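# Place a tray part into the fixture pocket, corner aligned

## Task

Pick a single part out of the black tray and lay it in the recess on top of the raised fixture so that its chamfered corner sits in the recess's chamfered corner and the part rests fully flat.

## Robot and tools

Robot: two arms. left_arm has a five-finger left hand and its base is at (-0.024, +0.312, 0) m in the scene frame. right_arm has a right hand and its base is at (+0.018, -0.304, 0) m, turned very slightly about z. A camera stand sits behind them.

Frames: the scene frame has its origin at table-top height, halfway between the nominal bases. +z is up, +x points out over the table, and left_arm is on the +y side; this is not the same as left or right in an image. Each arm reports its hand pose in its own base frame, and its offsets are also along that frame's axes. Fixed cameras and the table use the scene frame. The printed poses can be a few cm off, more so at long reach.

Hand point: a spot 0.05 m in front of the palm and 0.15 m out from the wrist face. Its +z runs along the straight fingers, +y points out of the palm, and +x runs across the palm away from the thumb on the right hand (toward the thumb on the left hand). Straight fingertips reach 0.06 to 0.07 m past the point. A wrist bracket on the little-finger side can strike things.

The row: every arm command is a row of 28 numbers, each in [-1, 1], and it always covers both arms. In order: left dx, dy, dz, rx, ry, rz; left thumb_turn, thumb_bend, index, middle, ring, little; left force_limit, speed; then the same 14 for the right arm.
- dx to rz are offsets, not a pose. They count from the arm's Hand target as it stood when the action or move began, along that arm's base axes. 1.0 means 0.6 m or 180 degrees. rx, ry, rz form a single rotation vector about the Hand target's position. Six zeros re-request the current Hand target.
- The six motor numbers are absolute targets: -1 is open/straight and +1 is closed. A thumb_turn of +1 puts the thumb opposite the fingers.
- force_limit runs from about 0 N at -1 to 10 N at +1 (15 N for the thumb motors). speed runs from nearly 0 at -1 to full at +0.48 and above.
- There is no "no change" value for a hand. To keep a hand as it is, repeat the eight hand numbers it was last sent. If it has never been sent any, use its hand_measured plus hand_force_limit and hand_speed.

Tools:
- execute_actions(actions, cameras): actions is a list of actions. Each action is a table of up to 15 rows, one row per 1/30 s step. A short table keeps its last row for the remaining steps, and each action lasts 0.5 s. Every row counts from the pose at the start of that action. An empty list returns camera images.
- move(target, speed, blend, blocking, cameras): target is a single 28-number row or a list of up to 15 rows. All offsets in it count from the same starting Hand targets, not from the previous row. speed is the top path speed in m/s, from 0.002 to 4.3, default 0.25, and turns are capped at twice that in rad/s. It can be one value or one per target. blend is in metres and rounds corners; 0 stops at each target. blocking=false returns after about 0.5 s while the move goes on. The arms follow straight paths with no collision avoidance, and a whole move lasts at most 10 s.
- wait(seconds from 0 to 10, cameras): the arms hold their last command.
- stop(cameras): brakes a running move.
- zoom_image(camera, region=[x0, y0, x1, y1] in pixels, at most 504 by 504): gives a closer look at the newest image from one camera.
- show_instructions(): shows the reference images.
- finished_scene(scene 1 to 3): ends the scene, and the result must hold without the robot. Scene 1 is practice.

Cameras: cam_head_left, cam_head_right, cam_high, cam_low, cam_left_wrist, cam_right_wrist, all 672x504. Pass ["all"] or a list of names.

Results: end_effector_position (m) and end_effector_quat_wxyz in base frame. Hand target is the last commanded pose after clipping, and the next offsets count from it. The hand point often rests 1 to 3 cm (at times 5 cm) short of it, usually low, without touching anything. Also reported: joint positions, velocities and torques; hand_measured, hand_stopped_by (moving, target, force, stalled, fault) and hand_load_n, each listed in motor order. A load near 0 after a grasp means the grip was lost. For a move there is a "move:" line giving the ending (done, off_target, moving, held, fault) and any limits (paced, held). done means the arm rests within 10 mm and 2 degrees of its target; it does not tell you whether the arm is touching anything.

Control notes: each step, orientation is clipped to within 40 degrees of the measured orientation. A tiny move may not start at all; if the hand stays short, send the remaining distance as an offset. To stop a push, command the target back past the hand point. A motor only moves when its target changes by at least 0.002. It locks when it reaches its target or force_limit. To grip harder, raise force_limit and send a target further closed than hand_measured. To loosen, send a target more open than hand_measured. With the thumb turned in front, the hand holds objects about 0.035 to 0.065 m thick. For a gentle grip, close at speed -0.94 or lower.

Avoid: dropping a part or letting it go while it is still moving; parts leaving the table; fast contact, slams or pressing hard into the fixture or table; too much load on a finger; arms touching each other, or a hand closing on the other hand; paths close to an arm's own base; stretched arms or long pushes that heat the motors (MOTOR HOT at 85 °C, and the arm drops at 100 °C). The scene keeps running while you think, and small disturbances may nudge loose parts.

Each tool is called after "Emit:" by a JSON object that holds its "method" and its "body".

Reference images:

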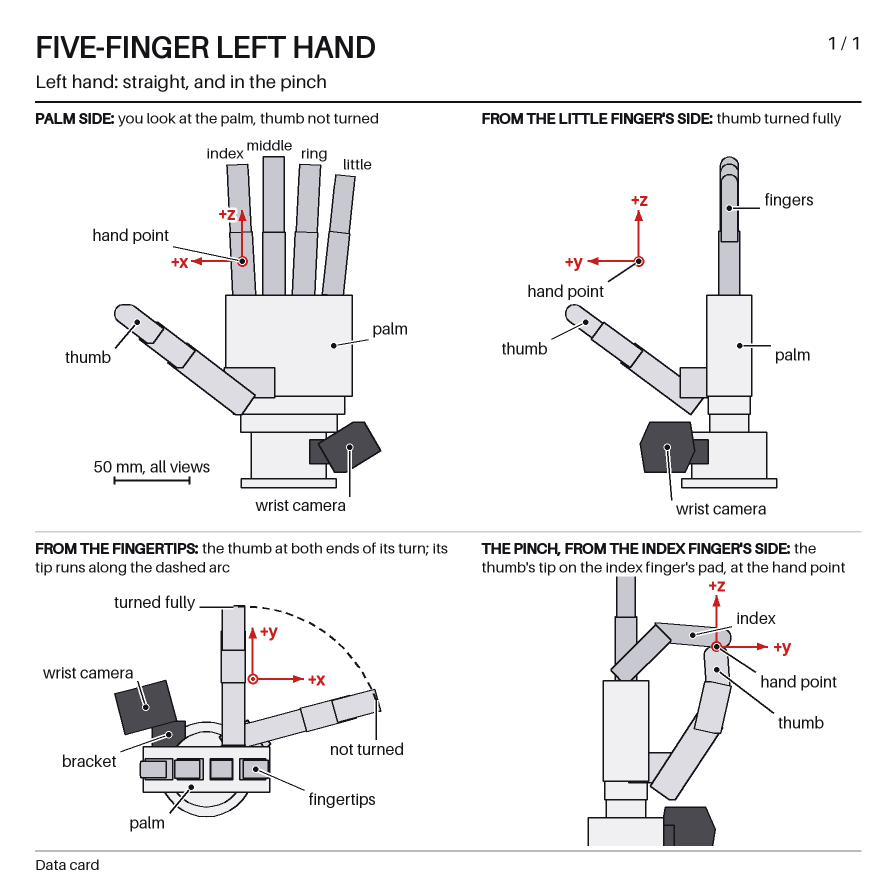

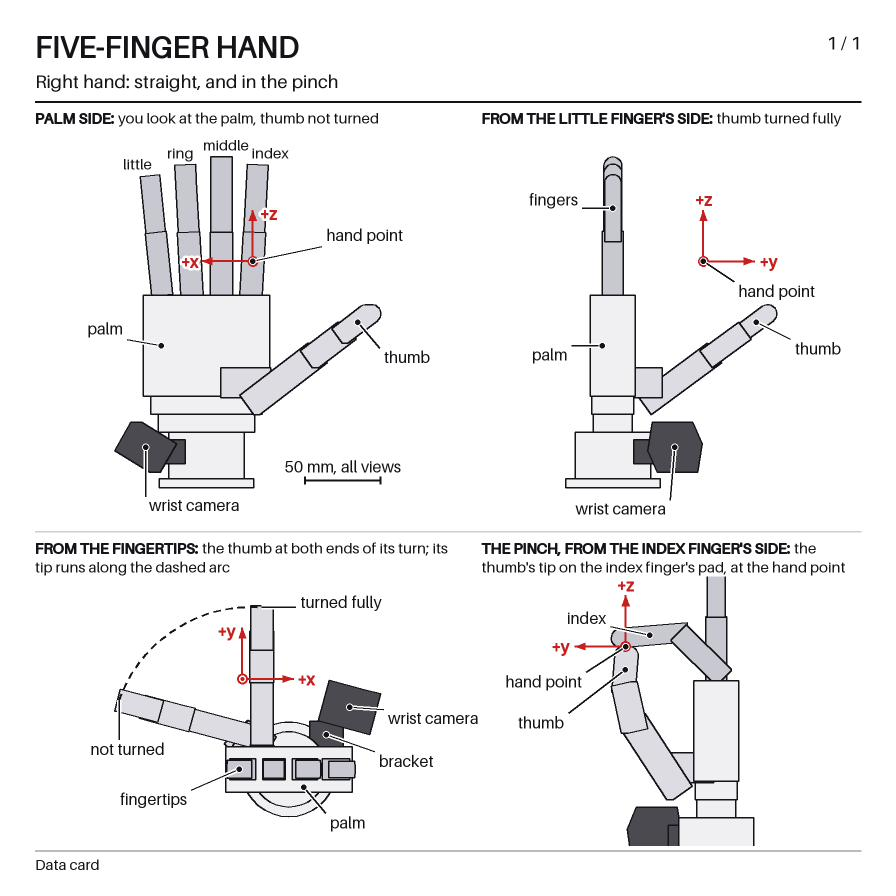

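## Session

Emit:
{"method": "execute_actions", "body": {"actions": []}}

Scene clock: 0.00 s.
left_arm: end_effector_position=(+0.2126, +0.1446, +0.1477) hand_measured=(-1.000, -1.000, -1.000, -1.000, -1.000, -1.000) hand_load_n=(+0.0, +0.0, +0.0, +0.0, +0.0, +0.0) hand_stopped_by=(target, target, target, target, target, target) hand_force_limit=0.00 hand_speed=-0.80 end_effector_quat_wxyz=(+0.119, -0.039, +0.992, -0.009) | right_arm: end_effector_position=(+0.3596, +0.1536, +0.3447) hand_measured=(-1.000, -1.000, -1.000, -1.000, -1.000, -1.000) hand_load_n=(+0.0, +0.0, +0.0, +0.0, +0.0, +0.0) hand_stopped_by=(target, target, target, target, target, target) hand_force_limit=0.00 hand_speed=-0.80 end_effector_quat_wxyz=(-0.376, +0.569, +0.471, +0.559)
Joint positions: left_arm=[0.419 0.854 0.741 -1.242 0.105 1.9] | right_arm=[-0.046 0.763 0.691 -0.295 -1.313 -2.027]
Joint velocities: within noise
Joint torques (N m): no reading
Motor temperatures (°C): left_arm=[21 22 33 22 20 21] | right_arm=[20 22 32 22 23 22]
Heat: left arm: hottest elbow 33 °C; right arm: hottest elbow 32 °C.
Hand target: left_arm +0.2191, +0.1476, +0.1571; +0.130, -0.038, +0.991, -0.005 | right_arm +0.3623, +0.1535, +0.3624; -0.367, +0.559, +0.478, +0.569

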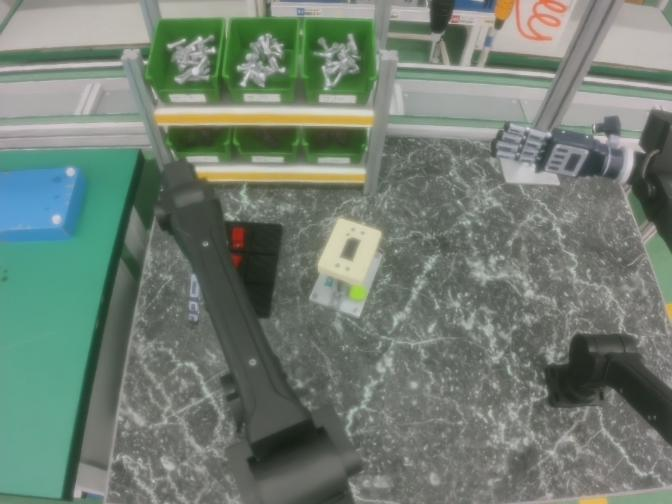

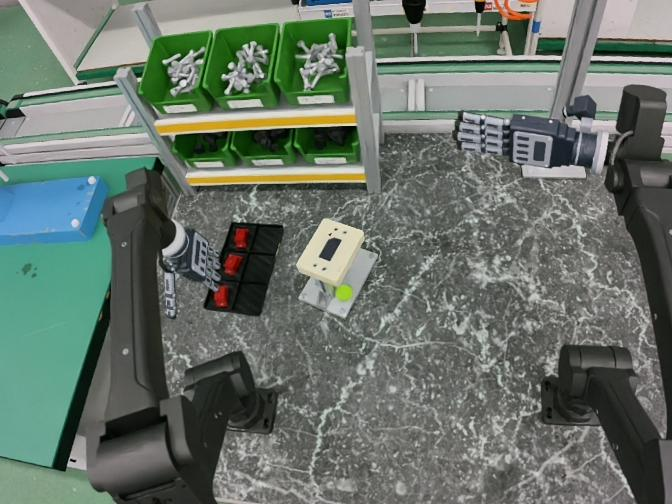

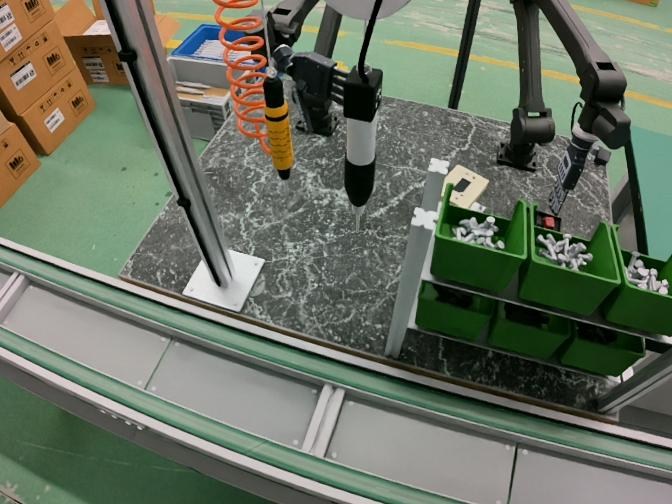

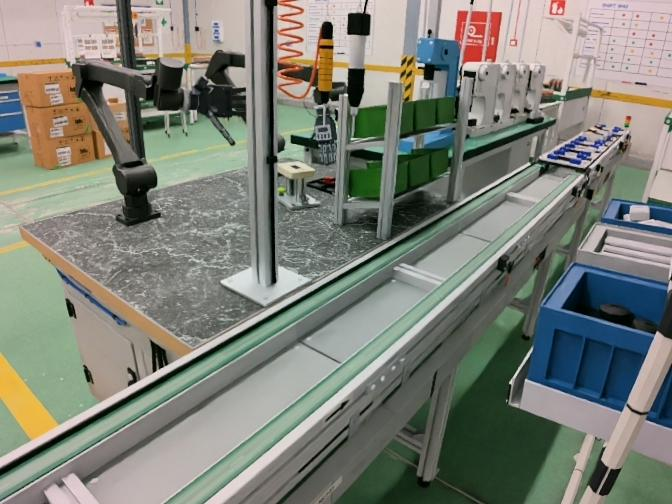

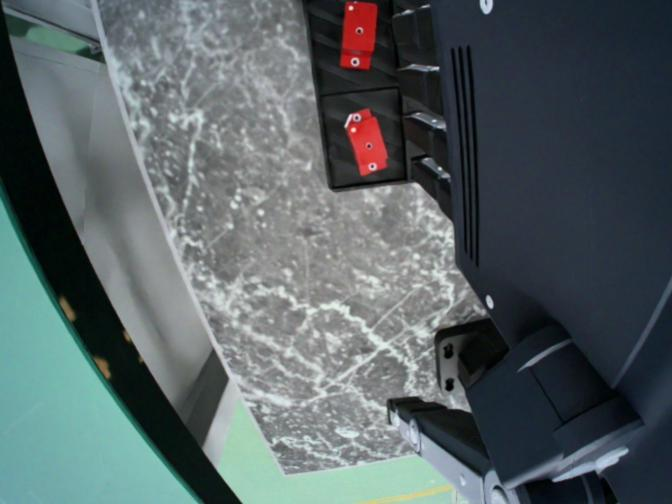

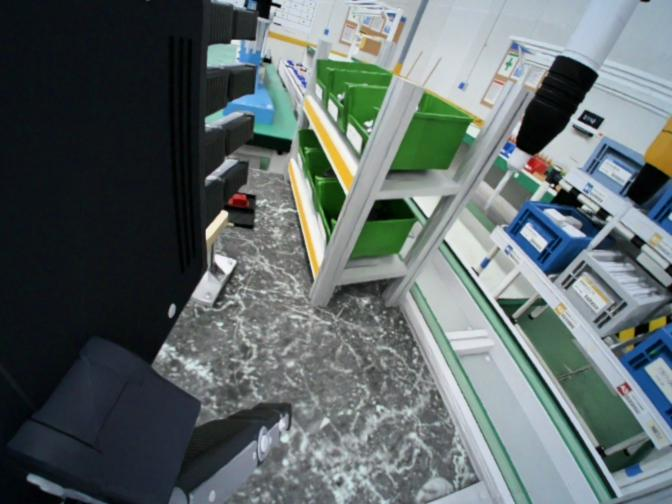

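Emit:
{"method": "zoom_image", "body": {"camera": "cam_head_right", "region": [195, 205, 395, 325]}}

Emit:
{"method": "zoom_image", "body": {"camera": "cam_left_wrist", "region": [300, 0, 440, 200]}}

Emit:
{"method": "zoom_image", "body": {"camera": "cam_head_left", "region": [215, 205, 395, 325]}}

Scaled by 2.520 from the camera's 672x504 image, which has a finer 960x720 frame.

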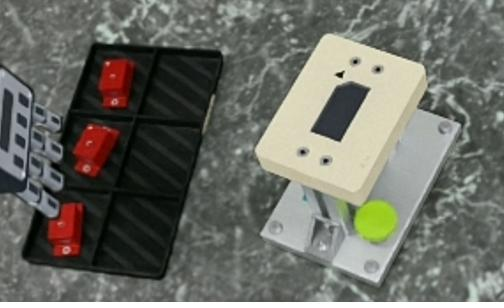

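Scaled by 2.520 from the camera's 672x504 image, which has a finer 960x720 frame.

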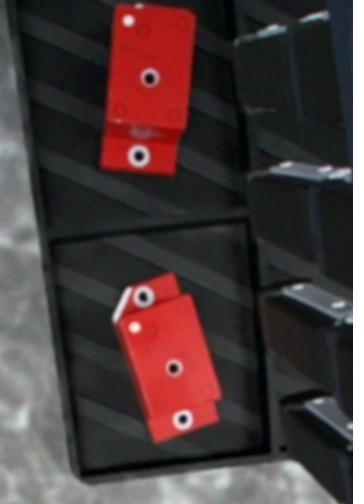

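Scaled by 2.800 from the camera's 672x504 image, which has a finer 960x720 frame.

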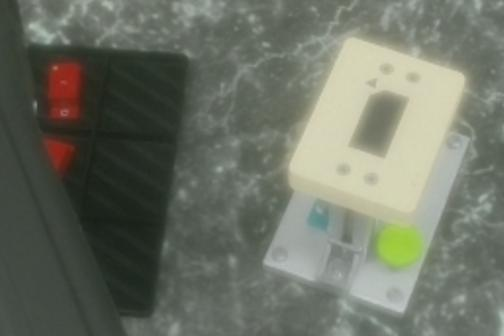

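Emit:
{"method": "move", "body": {"target": [[0.1015,-0.0793,0.1548,-0.129,-0.0784,0.203,1,-0.85,-0.1,-0.1,-1,-1,0,0,-0.2389,0.1418,-0.08,0.142,0.2527,-0.221,-1,-1,-1,-1,-1,-1,0,-0.8],[0.2015,-0.1627,0.005,-0.2587,-0.1568,0.4065,1,-0.85,-0.1,-0.1,-1,-1,0,0,-0.4778,0.2835,-0.2273,0.2843,0.5054,-0.4421,-1,-1,-1,-1,-1,-1,0,-0.8]], "speed": 0.3, "blend": [0.05,0], "cameras": ["cam_left_wrist","cam_right_wrist","cam_head_right"]}}

Emit:
{"method": "zoom_image", "body": {"camera": "cam_left_wrist", "region": [0, 50, 372, 329]}}

Scene clock: 144.73 s.
left_arm: end_effector_position=(+0.3369, +0.0526, +0.1558) hand_measured=(+1.000, -0.850, -0.100, -0.100, -1.000, -1.000) hand_load_n=(+0.0, +0.0, +0.5, +0.0, +0.0, +0.0) hand_stopped_by=(target, target, target, target, target, target) hand_force_limit=0.00 hand_speed=0.00 end_effector_quat_wxyz=(-0.290, +0.644, -0.645, +0.292) | right_arm: end_effector_position=(+0.0816, +0.3060, +0.2019) hand_measured=(-1.000, -1.000, -1.000, -1.000, -1.000, -1.000) hand_load_n=(+0.0, +0.0, +0.0, +0.0, +0.0, +0.0) hand_stopped_by=(target, target, target, target, target, target) hand_force_limit=0.00 hand_speed=-0.80 end_effector_quat_wxyz=(-0.320, +0.729, -0.542, +0.269)
Joint positions: left_arm=[0.35 0.834 0.633 -0.553 0.262 0.238] | right_arm=[1.637 0.962 0.878 -1.297 0.846 1.259]
Joint torques (N m): left_arm=[-1.32 -4.72 11.44 2.18 0.01 -0.11] | right_arm=[1.85 -3.6 12.41 0.02 0.73 0.02]
Motor temperatures (°C): left_arm=[21 22 39 22 20 21] | right_arm=[20 22 42 23 23 22]
Heat: left arm: hottest elbow 39 °C; right arm: hottest elbow 42 °C.
Hand target: left_arm +0.3401, +0.0498, +0.1600; -0.299, +0.641, -0.641, +0.299 | right_arm +0.0756, +0.3237, +0.2260; -0.338, +0.724, -0.545, +0.254
Off the commanded pose: left_arm 0.006 m, 1 deg | right_arm 0.030 m, 3 deg.
move: off_target (right_arm)
Images, in order (width x height): cam_head_right 672x504, cam_left_wrist 672x504, cam_right_wrist 672x504.

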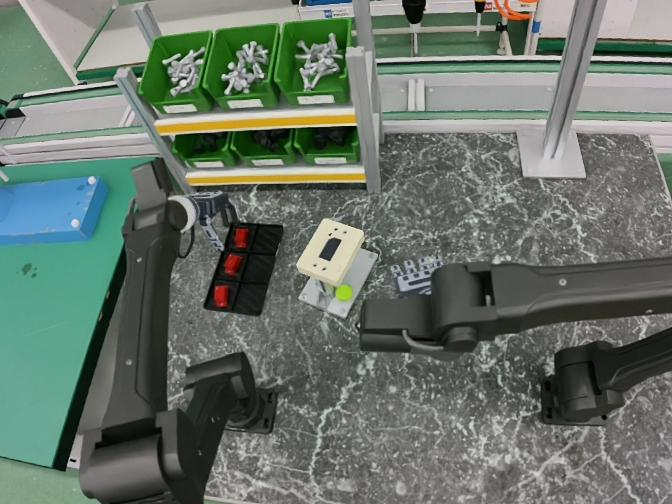

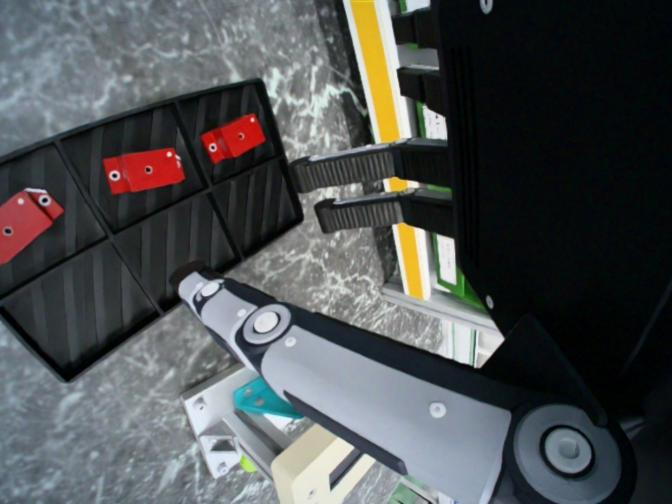

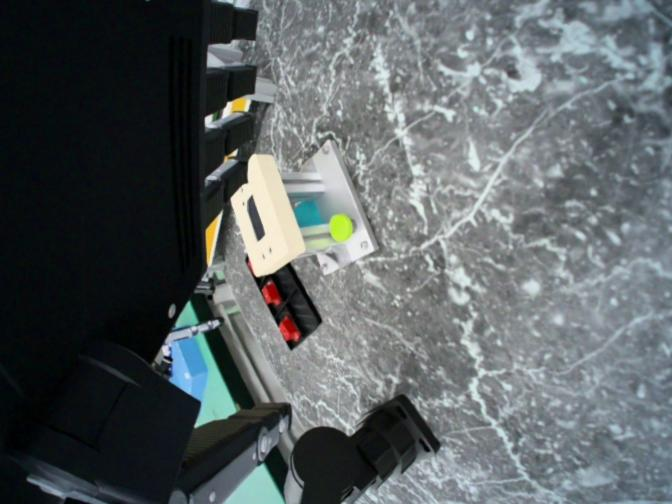

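Scaled by 1.355 from the camera's 672x504 image, which has a finer 960x720 frame.

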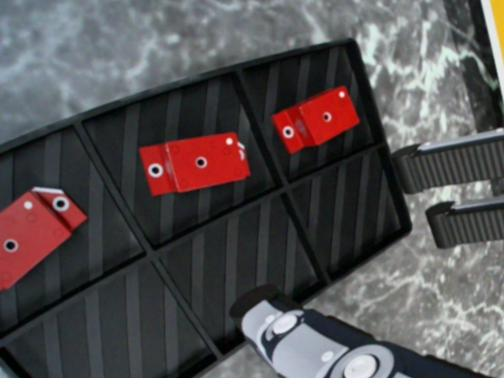

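Emit:
{"method": "move", "body": {"target": [-0.0083,0.0237,-0.17,0,0,-0.008,1,-0.85,0,-0.1,-1,-1,0,0,0,0,0,0,0,0,-1,-1,-1,-1,-1,-1,0,-0.8], "speed": 0.2, "cameras": ["cam_left_wrist"]}}

Emit:
{"method": "zoom_image", "body": {"camera": "cam_left_wrist", "region": [100, 50, 472, 329]}}

Scene clock: 225.77 s.
left_arm: end_effector_position=(+0.3329, +0.0598, +0.0612) hand_measured=(+1.000, -0.850, +0.000, -0.100, -1.000, -1.000) hand_load_n=(+0.0, +0.0, +0.0, +0.0, +0.0, +0.0) hand_stopped_by=(target, target, target, target, target, target) hand_force_limit=0.00 hand_speed=0.00 end_effector_quat_wxyz=(-0.291, +0.636, -0.647, +0.305) | right_arm: end_effector_position=(+0.0816, +0.3060, +0.2019) hand_measured=(-1.000, -1.000, -1.000, -1.000, -1.000, -1.000) hand_load_n=(+0.0, +0.0, +0.0, +0.0, +0.5, +0.0) hand_stopped_by=(target, target, target, target, target, target) hand_force_limit=0.00 hand_speed=-0.80 end_effector_quat_wxyz=(-0.320, +0.729, -0.542, +0.269)
Joint positions: left_arm=[0.403 0.967 0.421 -0.204 0.328 0.276] | right_arm=[1.637 0.962 0.878 -1.297 0.847 1.26]
Joint torques (N m): left_arm=[0.03 -2.96 10.45 2.28 0.25 0.13] | right_arm=[1.9 -3.66 12.48 0.13 0.73 0.05]
Heat: left arm: hottest elbow 38 °C; right arm: hottest elbow 42 °C.
Hand target: left_arm +0.3350, +0.0642, +0.0579; -0.295, +0.633, -0.649, +0.303 | right_arm +0.0756, +0.3237, +0.2261; -0.338, +0.724, -0.545, +0.254
Off the commanded pose: left_arm 0.006 m, 1 deg | right_arm 0.031 m, 3 deg.
move: off_target (right_arm)
Images, in order (width x height): cam_left_wrist 672x504.

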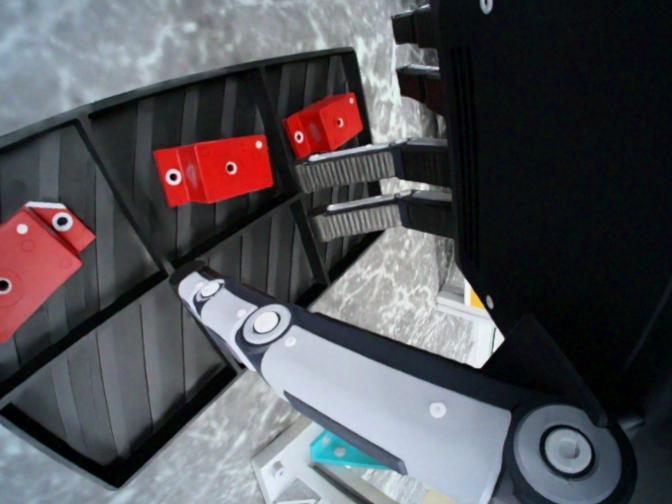

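Scaled by 1.355 from the camera's 672x504 image, which has a finer 960x720 frame.

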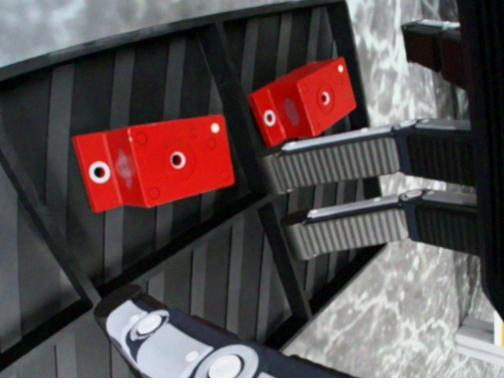

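Emit:
{"method": "move", "body": {"target": [0,0.0297,-0.0298,0,0,0,1,-0.85,0,-0.1,-1,-1,0,0,0,0,0,0,0,0,-1,-1,-1,-1,-1,-1,0,-0.8], "speed": 0.12, "cameras": ["cam_left_wrist"]}}

Emit:
{"method": "zoom_image", "body": {"camera": "cam_left_wrist", "region": [100, 50, 472, 329]}}

Scene clock: 251.93 s.
left_arm: end_effector_position=(+0.3347, +0.0779, +0.0450) hand_measured=(+1.000, -0.850, +0.000, -0.100, -1.000, -1.000) hand_load_n=(+0.0, +0.0, +0.0, +0.0, +0.0, +0.0) hand_stopped_by=(target, target, target, target, target, target) hand_force_limit=0.00 hand_speed=0.00 end_effector_quat_wxyz=(-0.292, +0.635, -0.647, +0.306) | right_arm: end_effector_position=(+0.0816, +0.3060, +0.2019) hand_measured=(-1.000, -1.000, -1.000, -1.000, -1.000, -1.000) hand_load_n=(-0.5, +0.5, +0.0, +0.0, +0.0, +0.0) hand_stopped_by=(target, target, target, target, target, target) hand_force_limit=0.00 hand_speed=-0.80 end_effector_quat_wxyz=(-0.320, +0.729, -0.542, +0.269)
Joint positions: left_arm=[0.467 1.044 0.413 -0.131 0.375 0.323] | right_arm=[1.637 0.962 0.878 -1.297 0.847 1.26]
Joint torques (N m): left_arm=[0.09 -3.37 9.68 2.3 0.29 0.11] | right_arm=[1.85 -3.66 12.41 0.13 0.72 0.05]
Heat: left arm: hottest elbow 37 °C; right arm: hottest elbow 43 °C.
Hand target: left_arm +0.3351, +0.0820, +0.0402; -0.295, +0.633, -0.649, +0.303 | right_arm +0.0756, +0.3237, +0.2261; -0.338, +0.724, -0.545, +0.254
Off the commanded pose: left_arm 0.006 m, 1 deg | right_arm 0.031 m, 3 deg.
move: off_target (right_arm)
Images, in order (width x height): cam_left_wrist 672x504.

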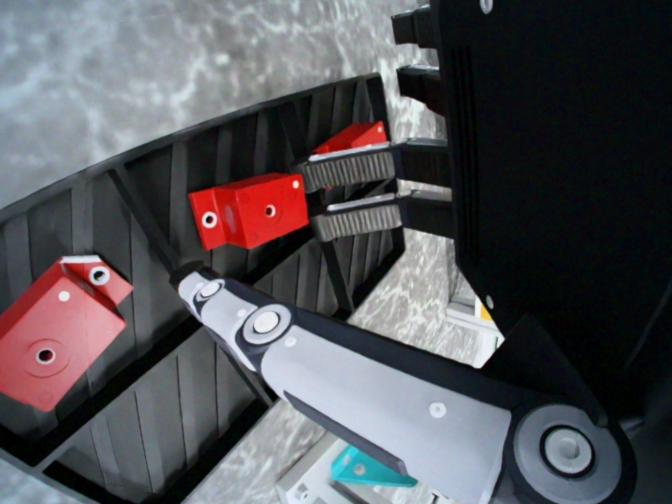

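Scaled by 1.355 from the camera's 672x504 image, which has a finer 960x720 frame.

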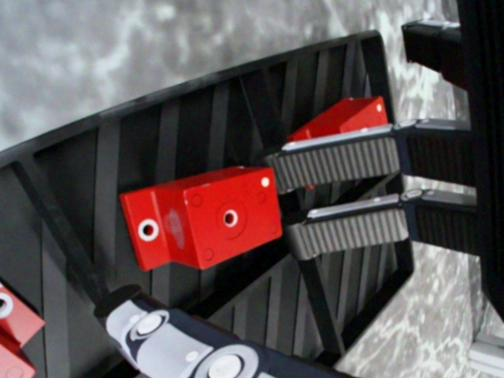

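Emit:
{"method": "move", "body": {"target": [[0.0118,-0.0042,0.0,0,0,0,1,-0.85,0,-0.1,-1,-1,0,0,0,0,0,0,0,0,-1,-1,-1,-1,-1,-1,0,-0.8],[0.0118,-0.0042,-0.0135,0,0,0,1,-0.85,0,-0.1,-1,-1,0,0,0,0,0,0,0,0,-1,-1,-1,-1,-1,-1,0,-0.8]], "speed": 0.1, "cameras": ["cam_left_wrist","cam_right_wrist"]}}

Emit:
{"method": "zoom_image", "body": {"camera": "cam_left_wrist", "region": [150, 100, 400, 288]}}

Emit:
{"method": "zoom_image", "body": {"camera": "cam_right_wrist", "region": [230, 230, 350, 350]}}

Scene clock: 292.27 s.
left_arm: end_effector_position=(+0.3413, +0.0816, +0.0388) hand_measured=(+1.000, -0.850, +0.000, -0.100, -1.000, -1.000) hand_load_n=(+0.0, +0.0, +0.5, -1.0, -0.5, +0.0) hand_stopped_by=(target, target, target, target, target, target) hand_force_limit=0.00 hand_speed=0.00 end_effector_quat_wxyz=(-0.298, +0.633, -0.647, +0.304) | right_arm: end_effector_position=(+0.0816, +0.3060, +0.2019) hand_measured=(-1.000, -1.000, -1.000, -1.000, -1.000, -1.000) hand_load_n=(+0.0, +0.0, +0.0, +0.0, +0.0, +0.0) hand_stopped_by=(target, target, target, target, target, target) hand_force_limit=0.00 hand_speed=-0.80 end_effector_quat_wxyz=(-0.320, +0.729, -0.542, +0.269)
Joint positions: left_arm=[0.462 1.083 0.413 -0.082 0.365 0.323] | right_arm=[1.637 0.962 0.878 -1.297 0.847 1.26]
Joint torques (N m): left_arm=[-1.2 -3.9 9.22 2.09 0.03 -0.01] | right_arm=[1.79 -3.72 12.44 0.06 0.74 0.06]
Heat: left arm: hottest elbow 37 °C; right arm: hottest elbow 43 °C.
Hand target: left_arm +0.3422, +0.0794, +0.0320; -0.295, +0.633, -0.649, +0.303 | right_arm +0.0756, +0.3237, +0.2261; -0.338, +0.724, -0.545, +0.254
Off the commanded pose: left_arm 0.007 m, 0 deg | right_arm 0.031 m, 3 deg.
move: off_target (right_arm)
Images, in order (width x height): cam_left_wrist 672x504, cam_right_wrist 672x504.

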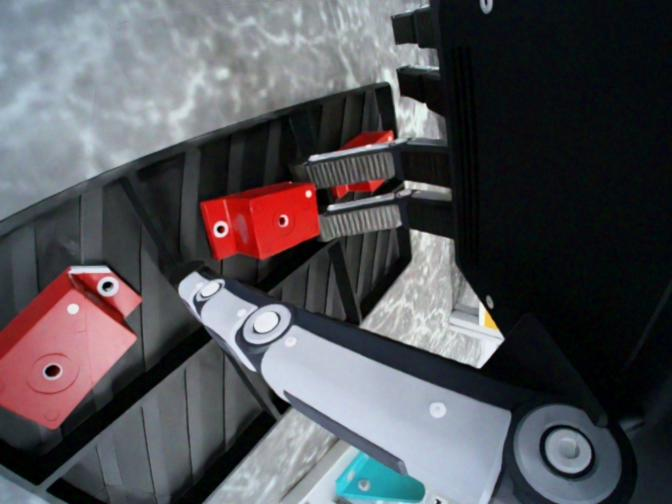

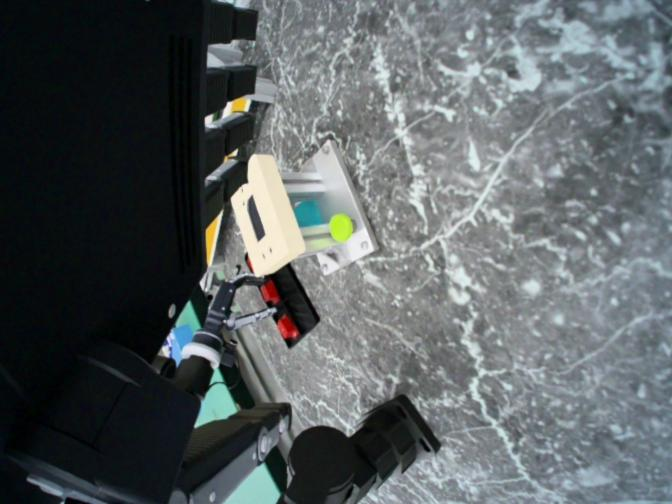

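Scaled by 2.016 from the camera's 672x504 image, which has a finer 960x720 frame.

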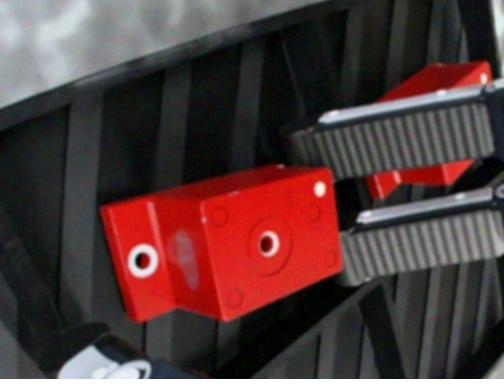

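Scaled by 4.200 from the camera's 672x504 image, which has a finer 960x720 frame.

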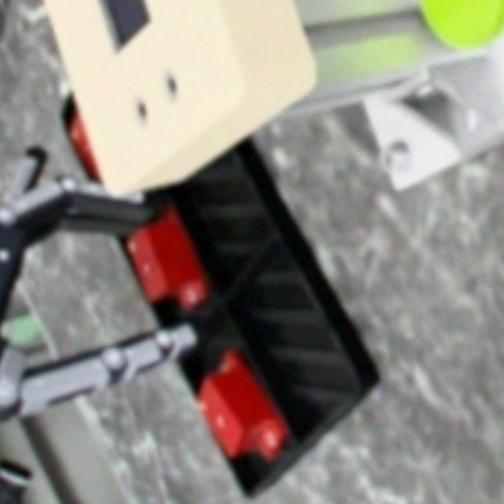

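Emit:
{"method": "move", "body": {"target": [0.0125,-0.0133,0.004,0,0,0,1,-0.85,0,-0.1,-1,-1,0,0,0,0,0,0,0,0,-1,-1,-1,-1,-1,-1,0,-0.8], "speed": 0.1, "cameras": ["cam_left_wrist"]}}

Emit:
{"method": "zoom_image", "body": {"camera": "cam_left_wrist", "region": [150, 100, 400, 288]}}

Scene clock: 315.97 s.
left_arm: end_effector_position=(+0.3455, +0.0761, +0.0383) hand_measured=(+1.000, -0.850, +0.000, -0.100, -1.000, -1.000) hand_load_n=(+0.0, +0.0, +0.0, -1.0, +0.0, +0.0) hand_stopped_by=(target, target, target, target, target, target) hand_force_limit=0.00 hand_speed=0.00 end_effector_quat_wxyz=(-0.302, +0.630, -0.650, +0.299) | right_arm: end_effector_position=(+0.0816, +0.3060, +0.2019) hand_measured=(-1.000, -1.000, -1.000, -1.000, -1.000, -1.000) hand_load_n=(+0.0, +0.0, +0.0, +0.0, +0.0, +0.0) hand_stopped_by=(target, target, target, target, target, target) hand_force_limit=0.00 hand_speed=-0.80 end_effector_quat_wxyz=(-0.320, +0.729, -0.542, +0.269)
Joint positions: left_arm=[0.428 1.085 0.413 -0.071 0.333 0.311] | right_arm=[1.637 0.962 0.878 -1.297 0.847 1.26]
Joint torques (N m): left_arm=[-1.61 -3.37 10.11 2.02 0.18 -0.14] | right_arm=[1.61 -3.9 12.41 0.08 0.75 0.05]
Heat: left arm: hottest elbow 37 °C; right arm: hottest elbow 44 °C.
Hand target: left_arm +0.3496, +0.0714, +0.0344; -0.295, +0.633, -0.649, +0.303 | right_arm +0.0756, +0.3237, +0.2261; -0.338, +0.724, -0.545, +0.254
Off the commanded pose: left_arm 0.007 m, 1 deg | right_arm 0.031 m, 3 deg.
move: off_target (right_arm)
Images, in order (width x height): cam_left_wrist 672x504.

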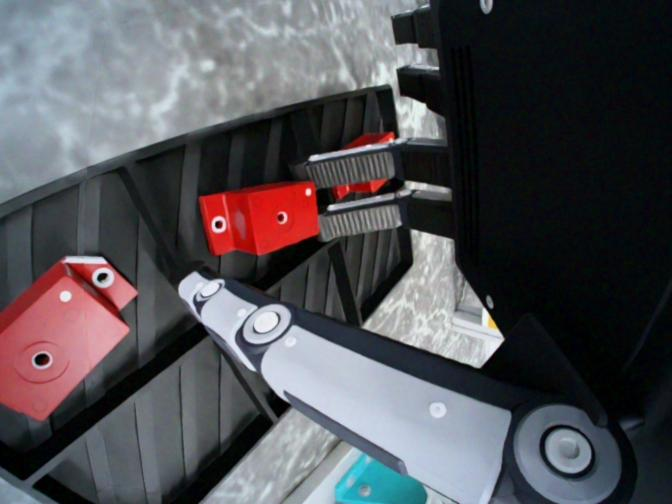

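Scaled by 2.016 from the camera's 672x504 image, which has a finer 960x720 frame.

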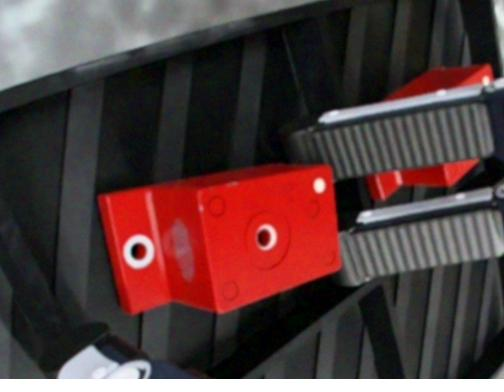

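Emit:
{"method": "execute_actions", "body": {"actions": [[[0,0,0,0,0,0,1,-0.85,-0.17,-0.25,-1,-1,0,-0.3,0,0,0,0,0,0,-1,-1,-1,-1,-1,-1,0,-0.8]]], "cameras": ["cam_left_wrist"]}}

Emit:
{"method": "zoom_image", "body": {"camera": "cam_left_wrist", "region": [150, 100, 400, 288]}}

Scene clock: 365.17 s.
left_arm: end_effector_position=(+0.3463, +0.0751, +0.0384) hand_measured=(+1.000, -0.850, -0.170, -0.250, -1.000, -1.000) hand_load_n=(+0.0, +0.0, +0.0, +0.0, +0.0, +0.0) hand_stopped_by=(target, target, target, target, target, target) hand_force_limit=0.00 hand_speed=-0.30 end_effector_quat_wxyz=(-0.302, +0.630, -0.650, +0.300) | right_arm: end_effector_position=(+0.0816, +0.3060, +0.2019) hand_measured=(-1.000, -1.000, -1.000, -1.000, -1.000, -1.000) hand_load_n=(+0.0, +0.0, +0.0, +0.0, +0.0, +0.0) hand_stopped_by=(target, target, target, target, target, target) hand_force_limit=0.00 hand_speed=-0.80 end_effector_quat_wxyz=(-0.320, +0.729, -0.542, +0.269)
Joint positions: left_arm=[0.425 1.086 0.413 -0.068 0.333 0.308] | right_arm=[1.637 0.962 0.878 -1.297 0.847 1.26]
Joint torques (N m): left_arm=[-1.44 -3.43 10.13 1.91 0.14 -0.13] | right_arm=[1.9 -3.78 12.42 0.05 0.74 0.03]
Heat: left arm: hottest elbow 37 °C; right arm: hottest elbow 44 °C.
Hand target: left_arm +0.3497, +0.0715, +0.0345; -0.295, +0.633, -0.649, +0.303 | right_arm +0.0756, +0.3237, +0.2261; -0.338, +0.724, -0.545, +0.254
Off the commanded pose: left_arm 0.006 m, 1 deg | right_arm 0.031 m, 3 deg.
Step readings (end_effector_position of left_arm | right_arm):
0: (+0.3455, +0.0760, +0.0383) | (+0.0816, +0.3060, +0.2019)
1: (+0.3455, +0.0760, +0.0383) | (+0.0816, +0.3060, +0.2019)
2: (+0.3455, +0.0760, +0.0383) | (+0.0816, +0.3060, +0.2019)
4: (+0.3456, +0.0758, +0.0383) | (+0.0816, +0.3060, +0.2019)
8: (+0.3463, +0.0751, +0.0384) | (+0.0816, +0.3060, +0.2019)
15: (+0.3463, +0.0751, +0.0384) | (+0.0816, +0.3060, +0.2019)
Images, in order (width x height): cam_left_wrist 672x504.

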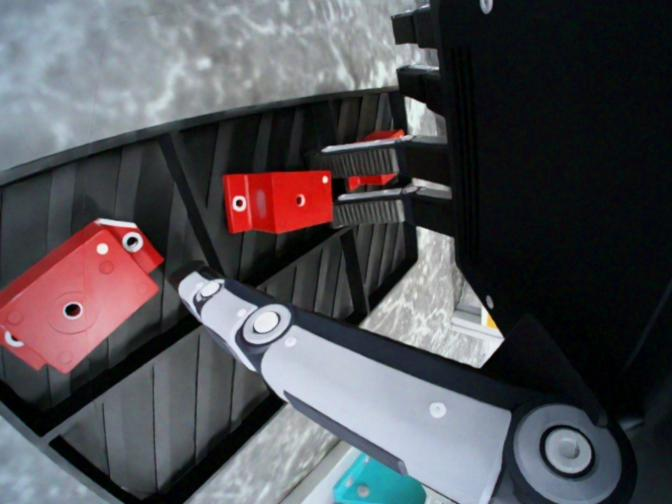

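Scaled by 2.016 from the camera's 672x504 image, which has a finer 960x720 frame.

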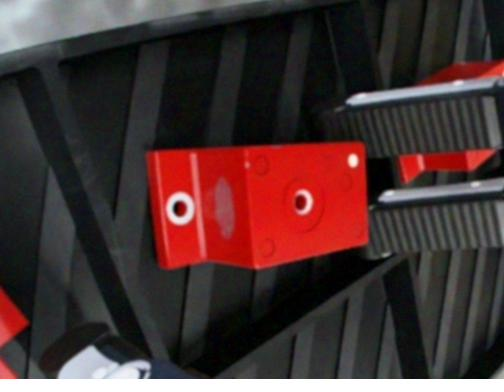

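Emit:
{"method": "execute_actions", "body": {"actions": [[[0,0,0,0,0,0,1,-0.85,0,-0.1,-1,-1,-0.4,-0.8,0,0,0,0,0,0,-1,-1,-1,-1,-1,-1,0,-0.8]],[[0,0,0,0,0,0,1,-0.85,0,-0.1,-1,-1,-0.4,-0.8,0,0,0,0,0,0,-1,-1,-1,-1,-1,-1,0,-0.8]]], "cameras": ["cam_left_wrist"]}}

Emit:
{"method": "zoom_image", "body": {"camera": "cam_left_wrist", "region": [150, 100, 400, 288]}}

Scene clock: 393.67 s.
left_arm: end_effector_position=(+0.3466, +0.0740, +0.0376) hand_measured=(+1.000, -0.850, +0.000, -0.100, -1.000, -1.000) hand_load_n=(+0.0, +0.0, +0.0, +0.0, +0.0, +0.0) hand_stopped_by=(target, target, target, target, target, target) hand_force_limit=-0.40 hand_speed=-0.80 end_effector_quat_wxyz=(-0.300, +0.630, -0.650, +0.301) | right_arm: end_effector_position=(+0.0816, +0.3060, +0.2019) hand_measured=(-1.000, -1.000, -1.000, -1.000, -1.000, -1.000) hand_load_n=(+0.0, +0.0, +0.0, +0.0, +0.0, +0.0) hand_stopped_by=(target, target, target, target, target, target) hand_force_limit=0.00 hand_speed=-0.80 end_effector_quat_wxyz=(-0.320, +0.729, -0.542, +0.269)
Joint positions: left_arm=[0.422 1.089 0.413 -0.066 0.333 0.307] | right_arm=[1.637 0.962 0.878 -1.297 0.847 1.26]
Joint torques (N m): left_arm=[-1.26 -3.72 10.1 1.87 0.13 -0.12] | right_arm=[1.55 -3.72 12.38 0.1 0.74 0.04]
Heat: left arm: hottest elbow 37 °C; right arm: hottest elbow 45 °C.
Hand target: left_arm +0.3497, +0.0714, +0.0345; -0.295, +0.633, -0.649, +0.303 | right_arm +0.0756, +0.3237, +0.2261; -0.338, +0.724, -0.545, +0.254
Off the commanded pose: left_arm 0.005 m, 1 deg | right_arm 0.031 m, 3 deg.
Step readings (end_effector_position of left_arm | right_arm):
0: (+0.3463, +0.0751, +0.0384) | (+0.0816, +0.3060, +0.2019)
1: (+0.3463, +0.0751, +0.0384) | (+0.0816, +0.3060, +0.2019)
2: (+0.3463, +0.0751, +0.0384) | (+0.0816, +0.3060, +0.2019)
4: (+0.3465, +0.0749, +0.0384) | (+0.0816, +0.3060, +0.2019)
8: (+0.3465, +0.0743, +0.0377) | (+0.0816, +0.3060, +0.2019)
15: (+0.3466, +0.0740, +0.0376) | (+0.0816, +0.3060, +0.2019)
16: (+0.3466, +0.0740, +0.0376) | (+0.0816, +0.3060, +0.2019)
17: (+0.3466, +0.0740, +0.0376) | (+0.0816, +0.3060, +0.2019)
19: (+0.3466, +0.0740, +0.0376) | (+0.0816, +0.3060, +0.2019)
23: (+0.3466, +0.0740, +0.0376) | (+0.0816, +0.3060, +0.2019)
30: (+0.3466, +0.0740, +0.0376) | (+0.0816, +0.3060, +0.2019)
Images, in order (width x height): cam_left_wrist 672x504.

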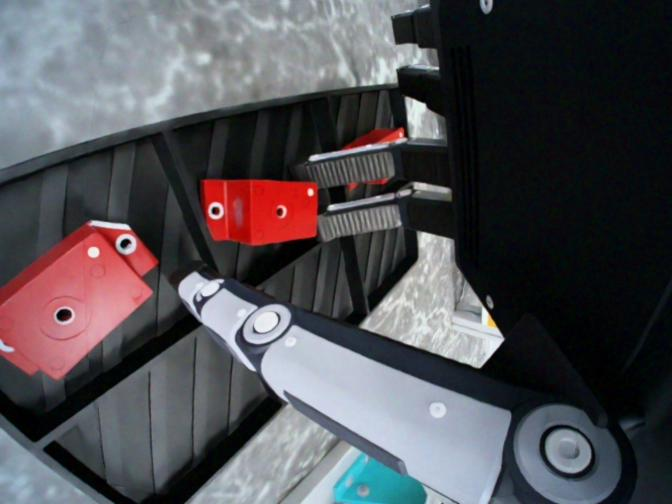

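Scaled by 2.016 from the camera's 672x504 image, which has a finer 960x720 frame.

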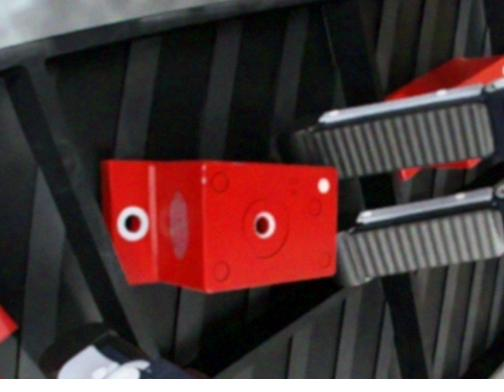

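Emit:
{"method": "execute_actions", "body": {"actions": [[[0,0,0,0,0,0,1,-0.3,0,-0.1,-1,-1,-0.35,-0.9,0,0,0,0,0,0,-1,-1,-1,-1,-1,-1,0,-0.8]],[[0,0,0,0,0,0,1,-0.3,0,-0.1,-1,-1,-0.35,-0.9,0,0,0,0,0,0,-1,-1,-1,-1,-1,-1,0,-0.8]],[[0,0,0,0,0,0,1,-0.3,0,-0.1,-1,-1,-0.35,-0.9,0,0,0,0,0,0,-1,-1,-1,-1,-1,-1,0,-0.8]]], "cameras": ["cam_left_wrist"]}}

Emit:
{"method": "zoom_image", "body": {"camera": "cam_left_wrist", "region": [150, 100, 400, 288]}}

Scene clock: 412.47 s.
left_arm: end_effector_position=(+0.3466, +0.0739, +0.0376) hand_measured=(+1.000, -0.480, +0.000, -0.100, -1.000, -1.000) hand_load_n=(+0.5, +5.0, +0.0, +4.5, +0.0, +0.0) hand_stopped_by=(target, force, target, target, target, target) hand_force_limit=-0.35 hand_speed=-0.90 end_effector_quat_wxyz=(-0.300, +0.630, -0.650, +0.301) | right_arm: end_effector_position=(+0.0816, +0.3060, +0.2019) hand_measured=(-1.000, -1.000, -1.000, -1.000, -1.000, -1.000) hand_load_n=(+0.0, +0.0, +0.0, +0.0, +0.0, +0.0) hand_stopped_by=(target, target, target, target, target, target) hand_force_limit=0.00 hand_speed=-0.80 end_effector_quat_wxyz=(-0.320, +0.729, -0.542, +0.269)
Joint positions: left_arm=[0.422 1.089 0.413 -0.066 0.333 0.306] | right_arm=[1.637 0.962 0.878 -1.297 0.847 1.26]
Joint torques (N m): left_arm=[-1.2 -3.72 10.1 1.88 0.13 -0.11] | right_arm=[1.67 -3.49 12.38 0.09 0.71 0.04]
Heat: left arm: hottest elbow 37 °C; right arm: hottest elbow 45 °C.
Hand target: left_arm +0.3497, +0.0714, +0.0345; -0.295, +0.633, -0.649, +0.303 | right_arm +0.0756, +0.3237, +0.2261; -0.338, +0.724, -0.545, +0.254
Off the commanded pose: left_arm 0.005 m, 1 deg | right_arm 0.031 m, 3 deg.
Step readings (end_effector_position of left_arm | right_arm):
0: (+0.3466, +0.0740, +0.0376) | (+0.0816, +0.3060, +0.2019)
1: (+0.3466, +0.0740, +0.0376) | (+0.0816, +0.3060, +0.2019)
2: (+0.3466, +0.0740, +0.0376) | (+0.0816, +0.3060, +0.2019)
4: (+0.3466, +0.0740, +0.0376) | (+0.0816, +0.3060, +0.2019)
8: (+0.3466, +0.0740, +0.0376) | (+0.0816, +0.3060, +0.2019)
15: (+0.3466, +0.0740, +0.0376) | (+0.0816, +0.3060, +0.2019)
16: (+0.3466, +0.0740, +0.0376) | (+0.0816, +0.3060, +0.2019)
17: (+0.3466, +0.0740, +0.0376) | (+0.0816, +0.3060, +0.2019)
19: (+0.3466, +0.0740, +0.0376) | (+0.0816, +0.3060, +0.2019)
23: (+0.3466, +0.0740, +0.0376) | (+0.0816, +0.3060, +0.2019)
30: (+0.3466, +0.0740, +0.0376) | (+0.0816, +0.3060, +0.2019)
31: (+0.3466, +0.0740, +0.0376) | (+0.0816, +0.3060, +0.2019)
32: (+0.3466, +0.0740, +0.0376) | (+0.0816, +0.3060, +0.2019)
34: (+0.3466, +0.0740, +0.0376) | (+0.0816, +0.3060, +0.2019)
38: (+0.3466, +0.0740, +0.0376) | (+0.0816, +0.3060, +0.2019)
45: (+0.3466, +0.0740, +0.0376) | (+0.0816, +0.3060, +0.2019)
Images, in order (width x height): cam_left_wrist 672x504.

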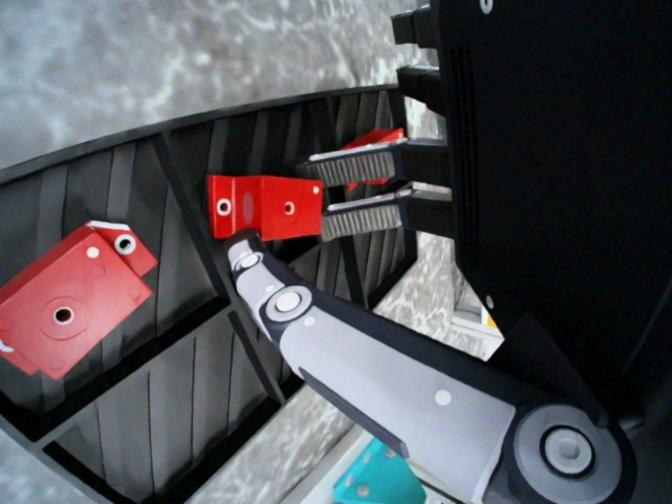

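Scaled by 2.016 from the camera's 672x504 image, which has a finer 960x720 frame.

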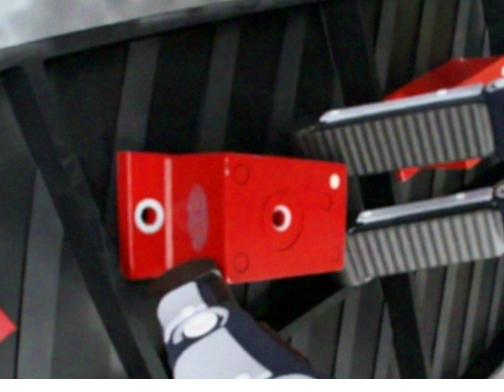

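Emit:
{"method": "move", "body": {"target": [[0,0,0,0,0,0,1,-0.85,-0.05,-0.15,-1,-1,-0.35,-0.3,0,0,0,0,0,0,-1,-1,-1,-1,-1,-1,0,-0.8],[0,0.0193,0,0,0,0,1,-0.85,-0.05,-0.15,-1,-1,-0.35,-0.3,0,0,0,0,0,0,-1,-1,-1,-1,-1,-1,0,-0.8]], "speed": 0.08, "cameras": ["cam_left_wrist"]}}

Emit:
{"method": "zoom_image", "body": {"camera": "cam_left_wrist", "region": [150, 100, 400, 288]}}

Scene clock: 441.83 s.
left_arm: end_effector_position=(+0.3454, +0.0753, +0.0369) hand_measured=(+1.000, -0.850, -0.050, -0.150, -1.000, -1.000) hand_load_n=(+0.0, +0.0, +0.0, +1.0, +0.0, +0.0) hand_stopped_by=(target, target, target, target, target, target) hand_force_limit=-0.35 hand_speed=-0.30 end_effector_quat_wxyz=(-0.294, +0.632, -0.647, +0.309) | right_arm: end_effector_position=(+0.0816, +0.3060, +0.2019) hand_measured=(-1.000, -1.000, -1.000, -1.000, -1.000, -1.000) hand_load_n=(-0.5, +0.0, +0.0, +0.0, +0.0, +0.0) hand_stopped_by=(target, target, target, target, target, target) hand_force_limit=0.00 hand_speed=-0.80 end_effector_quat_wxyz=(-0.320, +0.729, -0.542, +0.269)
Joint positions: left_arm=[0.443 1.097 0.413 -0.065 0.364 0.306] | right_arm=[1.637 0.962 0.878 -1.297 0.847 1.26]
Joint torques (N m): left_arm=[0.09 -3.02 11.19 1.57 0.09 0.14] | right_arm=[1.61 -3.55 12.4 0.13 0.74 0.05]
Heat: left arm: hottest elbow 37 °C; right arm: hottest elbow 45 °C.
Hand target: left_arm +0.3497, +0.0830, +0.0345; -0.295, +0.633, -0.649, +0.303 | right_arm +0.0756, +0.3237, +0.2261; -0.338, +0.724, -0.545, +0.254
Off the commanded pose: left_arm 0.009 m, 1 deg | right_arm 0.031 m, 3 deg.
move: off_target (right_arm)
Images, in order (width x height): cam_left_wrist 672x504.

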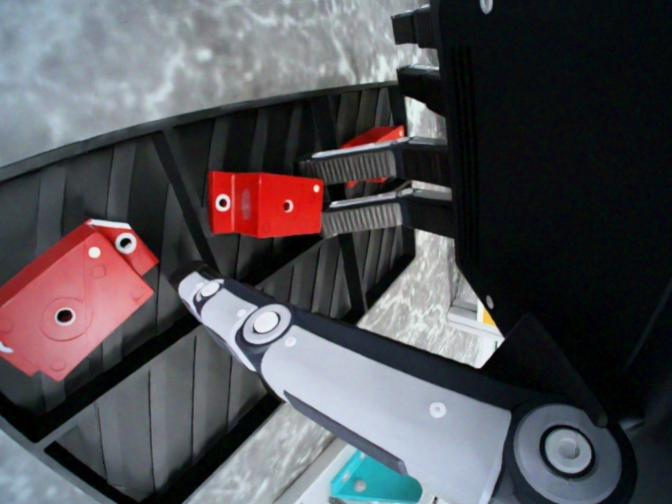

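Scaled by 2.016 from the camera's 672x504 image, which has a finer 960x720 frame.

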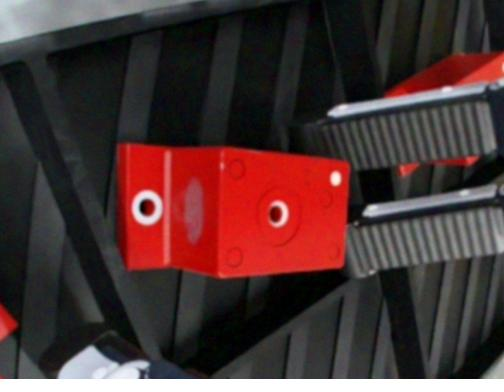

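Emit:
{"method": "move", "body": {"target": [[0.02,0,0.045,0,0,0,1,-0.85,-0.05,-0.15,-1,-1,-0.35,-0.3,0,0,0,0,0,0,-1,-1,-1,-1,-1,-1,0,-0.8],[0.004,0.0,0.02,0,0,0,1,-0.85,-0.05,-0.15,-1,-1,-0.35,-0.3,0,0,0,0,0,0,-1,-1,-1,-1,-1,-1,0,-0.8]], "speed": 0.1, "cameras": ["cam_left_wrist"]}}

Emit:
{"method": "zoom_image", "body": {"camera": "cam_left_wrist", "region": [150, 100, 400, 288]}}

Scene clock: 487.50 s.
left_arm: end_effector_position=(+0.3474, +0.0778, +0.0437) hand_measured=(+1.000, -0.850, -0.050, -0.150, -1.000, -1.000) hand_load_n=(+0.0, +0.0, +0.0, +0.0, +0.0, -0.5) hand_stopped_by=(target, target, target, target, target, target) hand_force_limit=-0.35 hand_speed=-0.30 end_effector_quat_wxyz=(-0.284, +0.639, -0.648, +0.302) | right_arm: end_effector_position=(+0.0816, +0.3060, +0.2019) hand_measured=(-1.000, -1.000, -1.000, -1.000, -1.000, -1.000) hand_load_n=(+0.0, +0.0, +0.0, +0.0, -0.5, +0.0) hand_stopped_by=(target, target, target, target, target, target) hand_force_limit=0.00 hand_speed=-0.80 end_effector_quat_wxyz=(-0.320, +0.729, -0.542, +0.269)
Joint positions: left_arm=[0.443 1.097 0.449 -0.128 0.357 0.306] | right_arm=[1.637 0.962 0.878 -1.297 0.847 1.26]
Joint torques (N m): left_arm=[-0.03 -5.3 10.26 2.17 0.27 0.12] | right_arm=[1.67 -3.55 12.42 0.09 0.73 0.05]
Heat: left arm: hottest elbow 38 °C; right arm: hottest elbow 45 °C.
Hand target: left_arm +0.3522, +0.0831, +0.0466; -0.295, +0.633, -0.649, +0.303 | right_arm +0.0756, +0.3237, +0.2261; -0.338, +0.724, -0.545, +0.254
Off the commanded pose: left_arm 0.008 m, 1 deg | right_arm 0.031 m, 3 deg.
move: off_target (right_arm)
Images, in order (width x height): cam_left_wrist 672x504.

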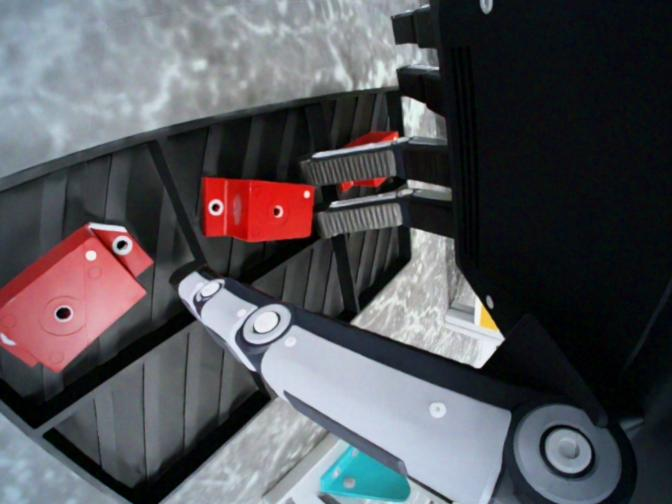

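Scaled by 2.016 from the camera's 672x504 image, which has a finer 960x720 frame.

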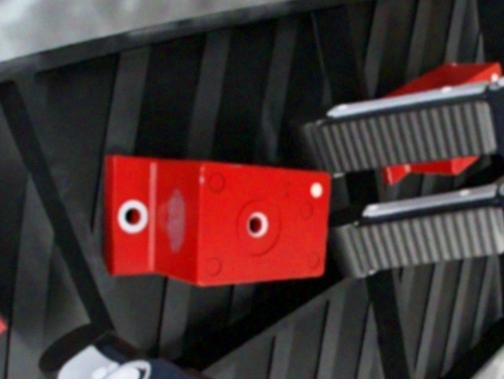

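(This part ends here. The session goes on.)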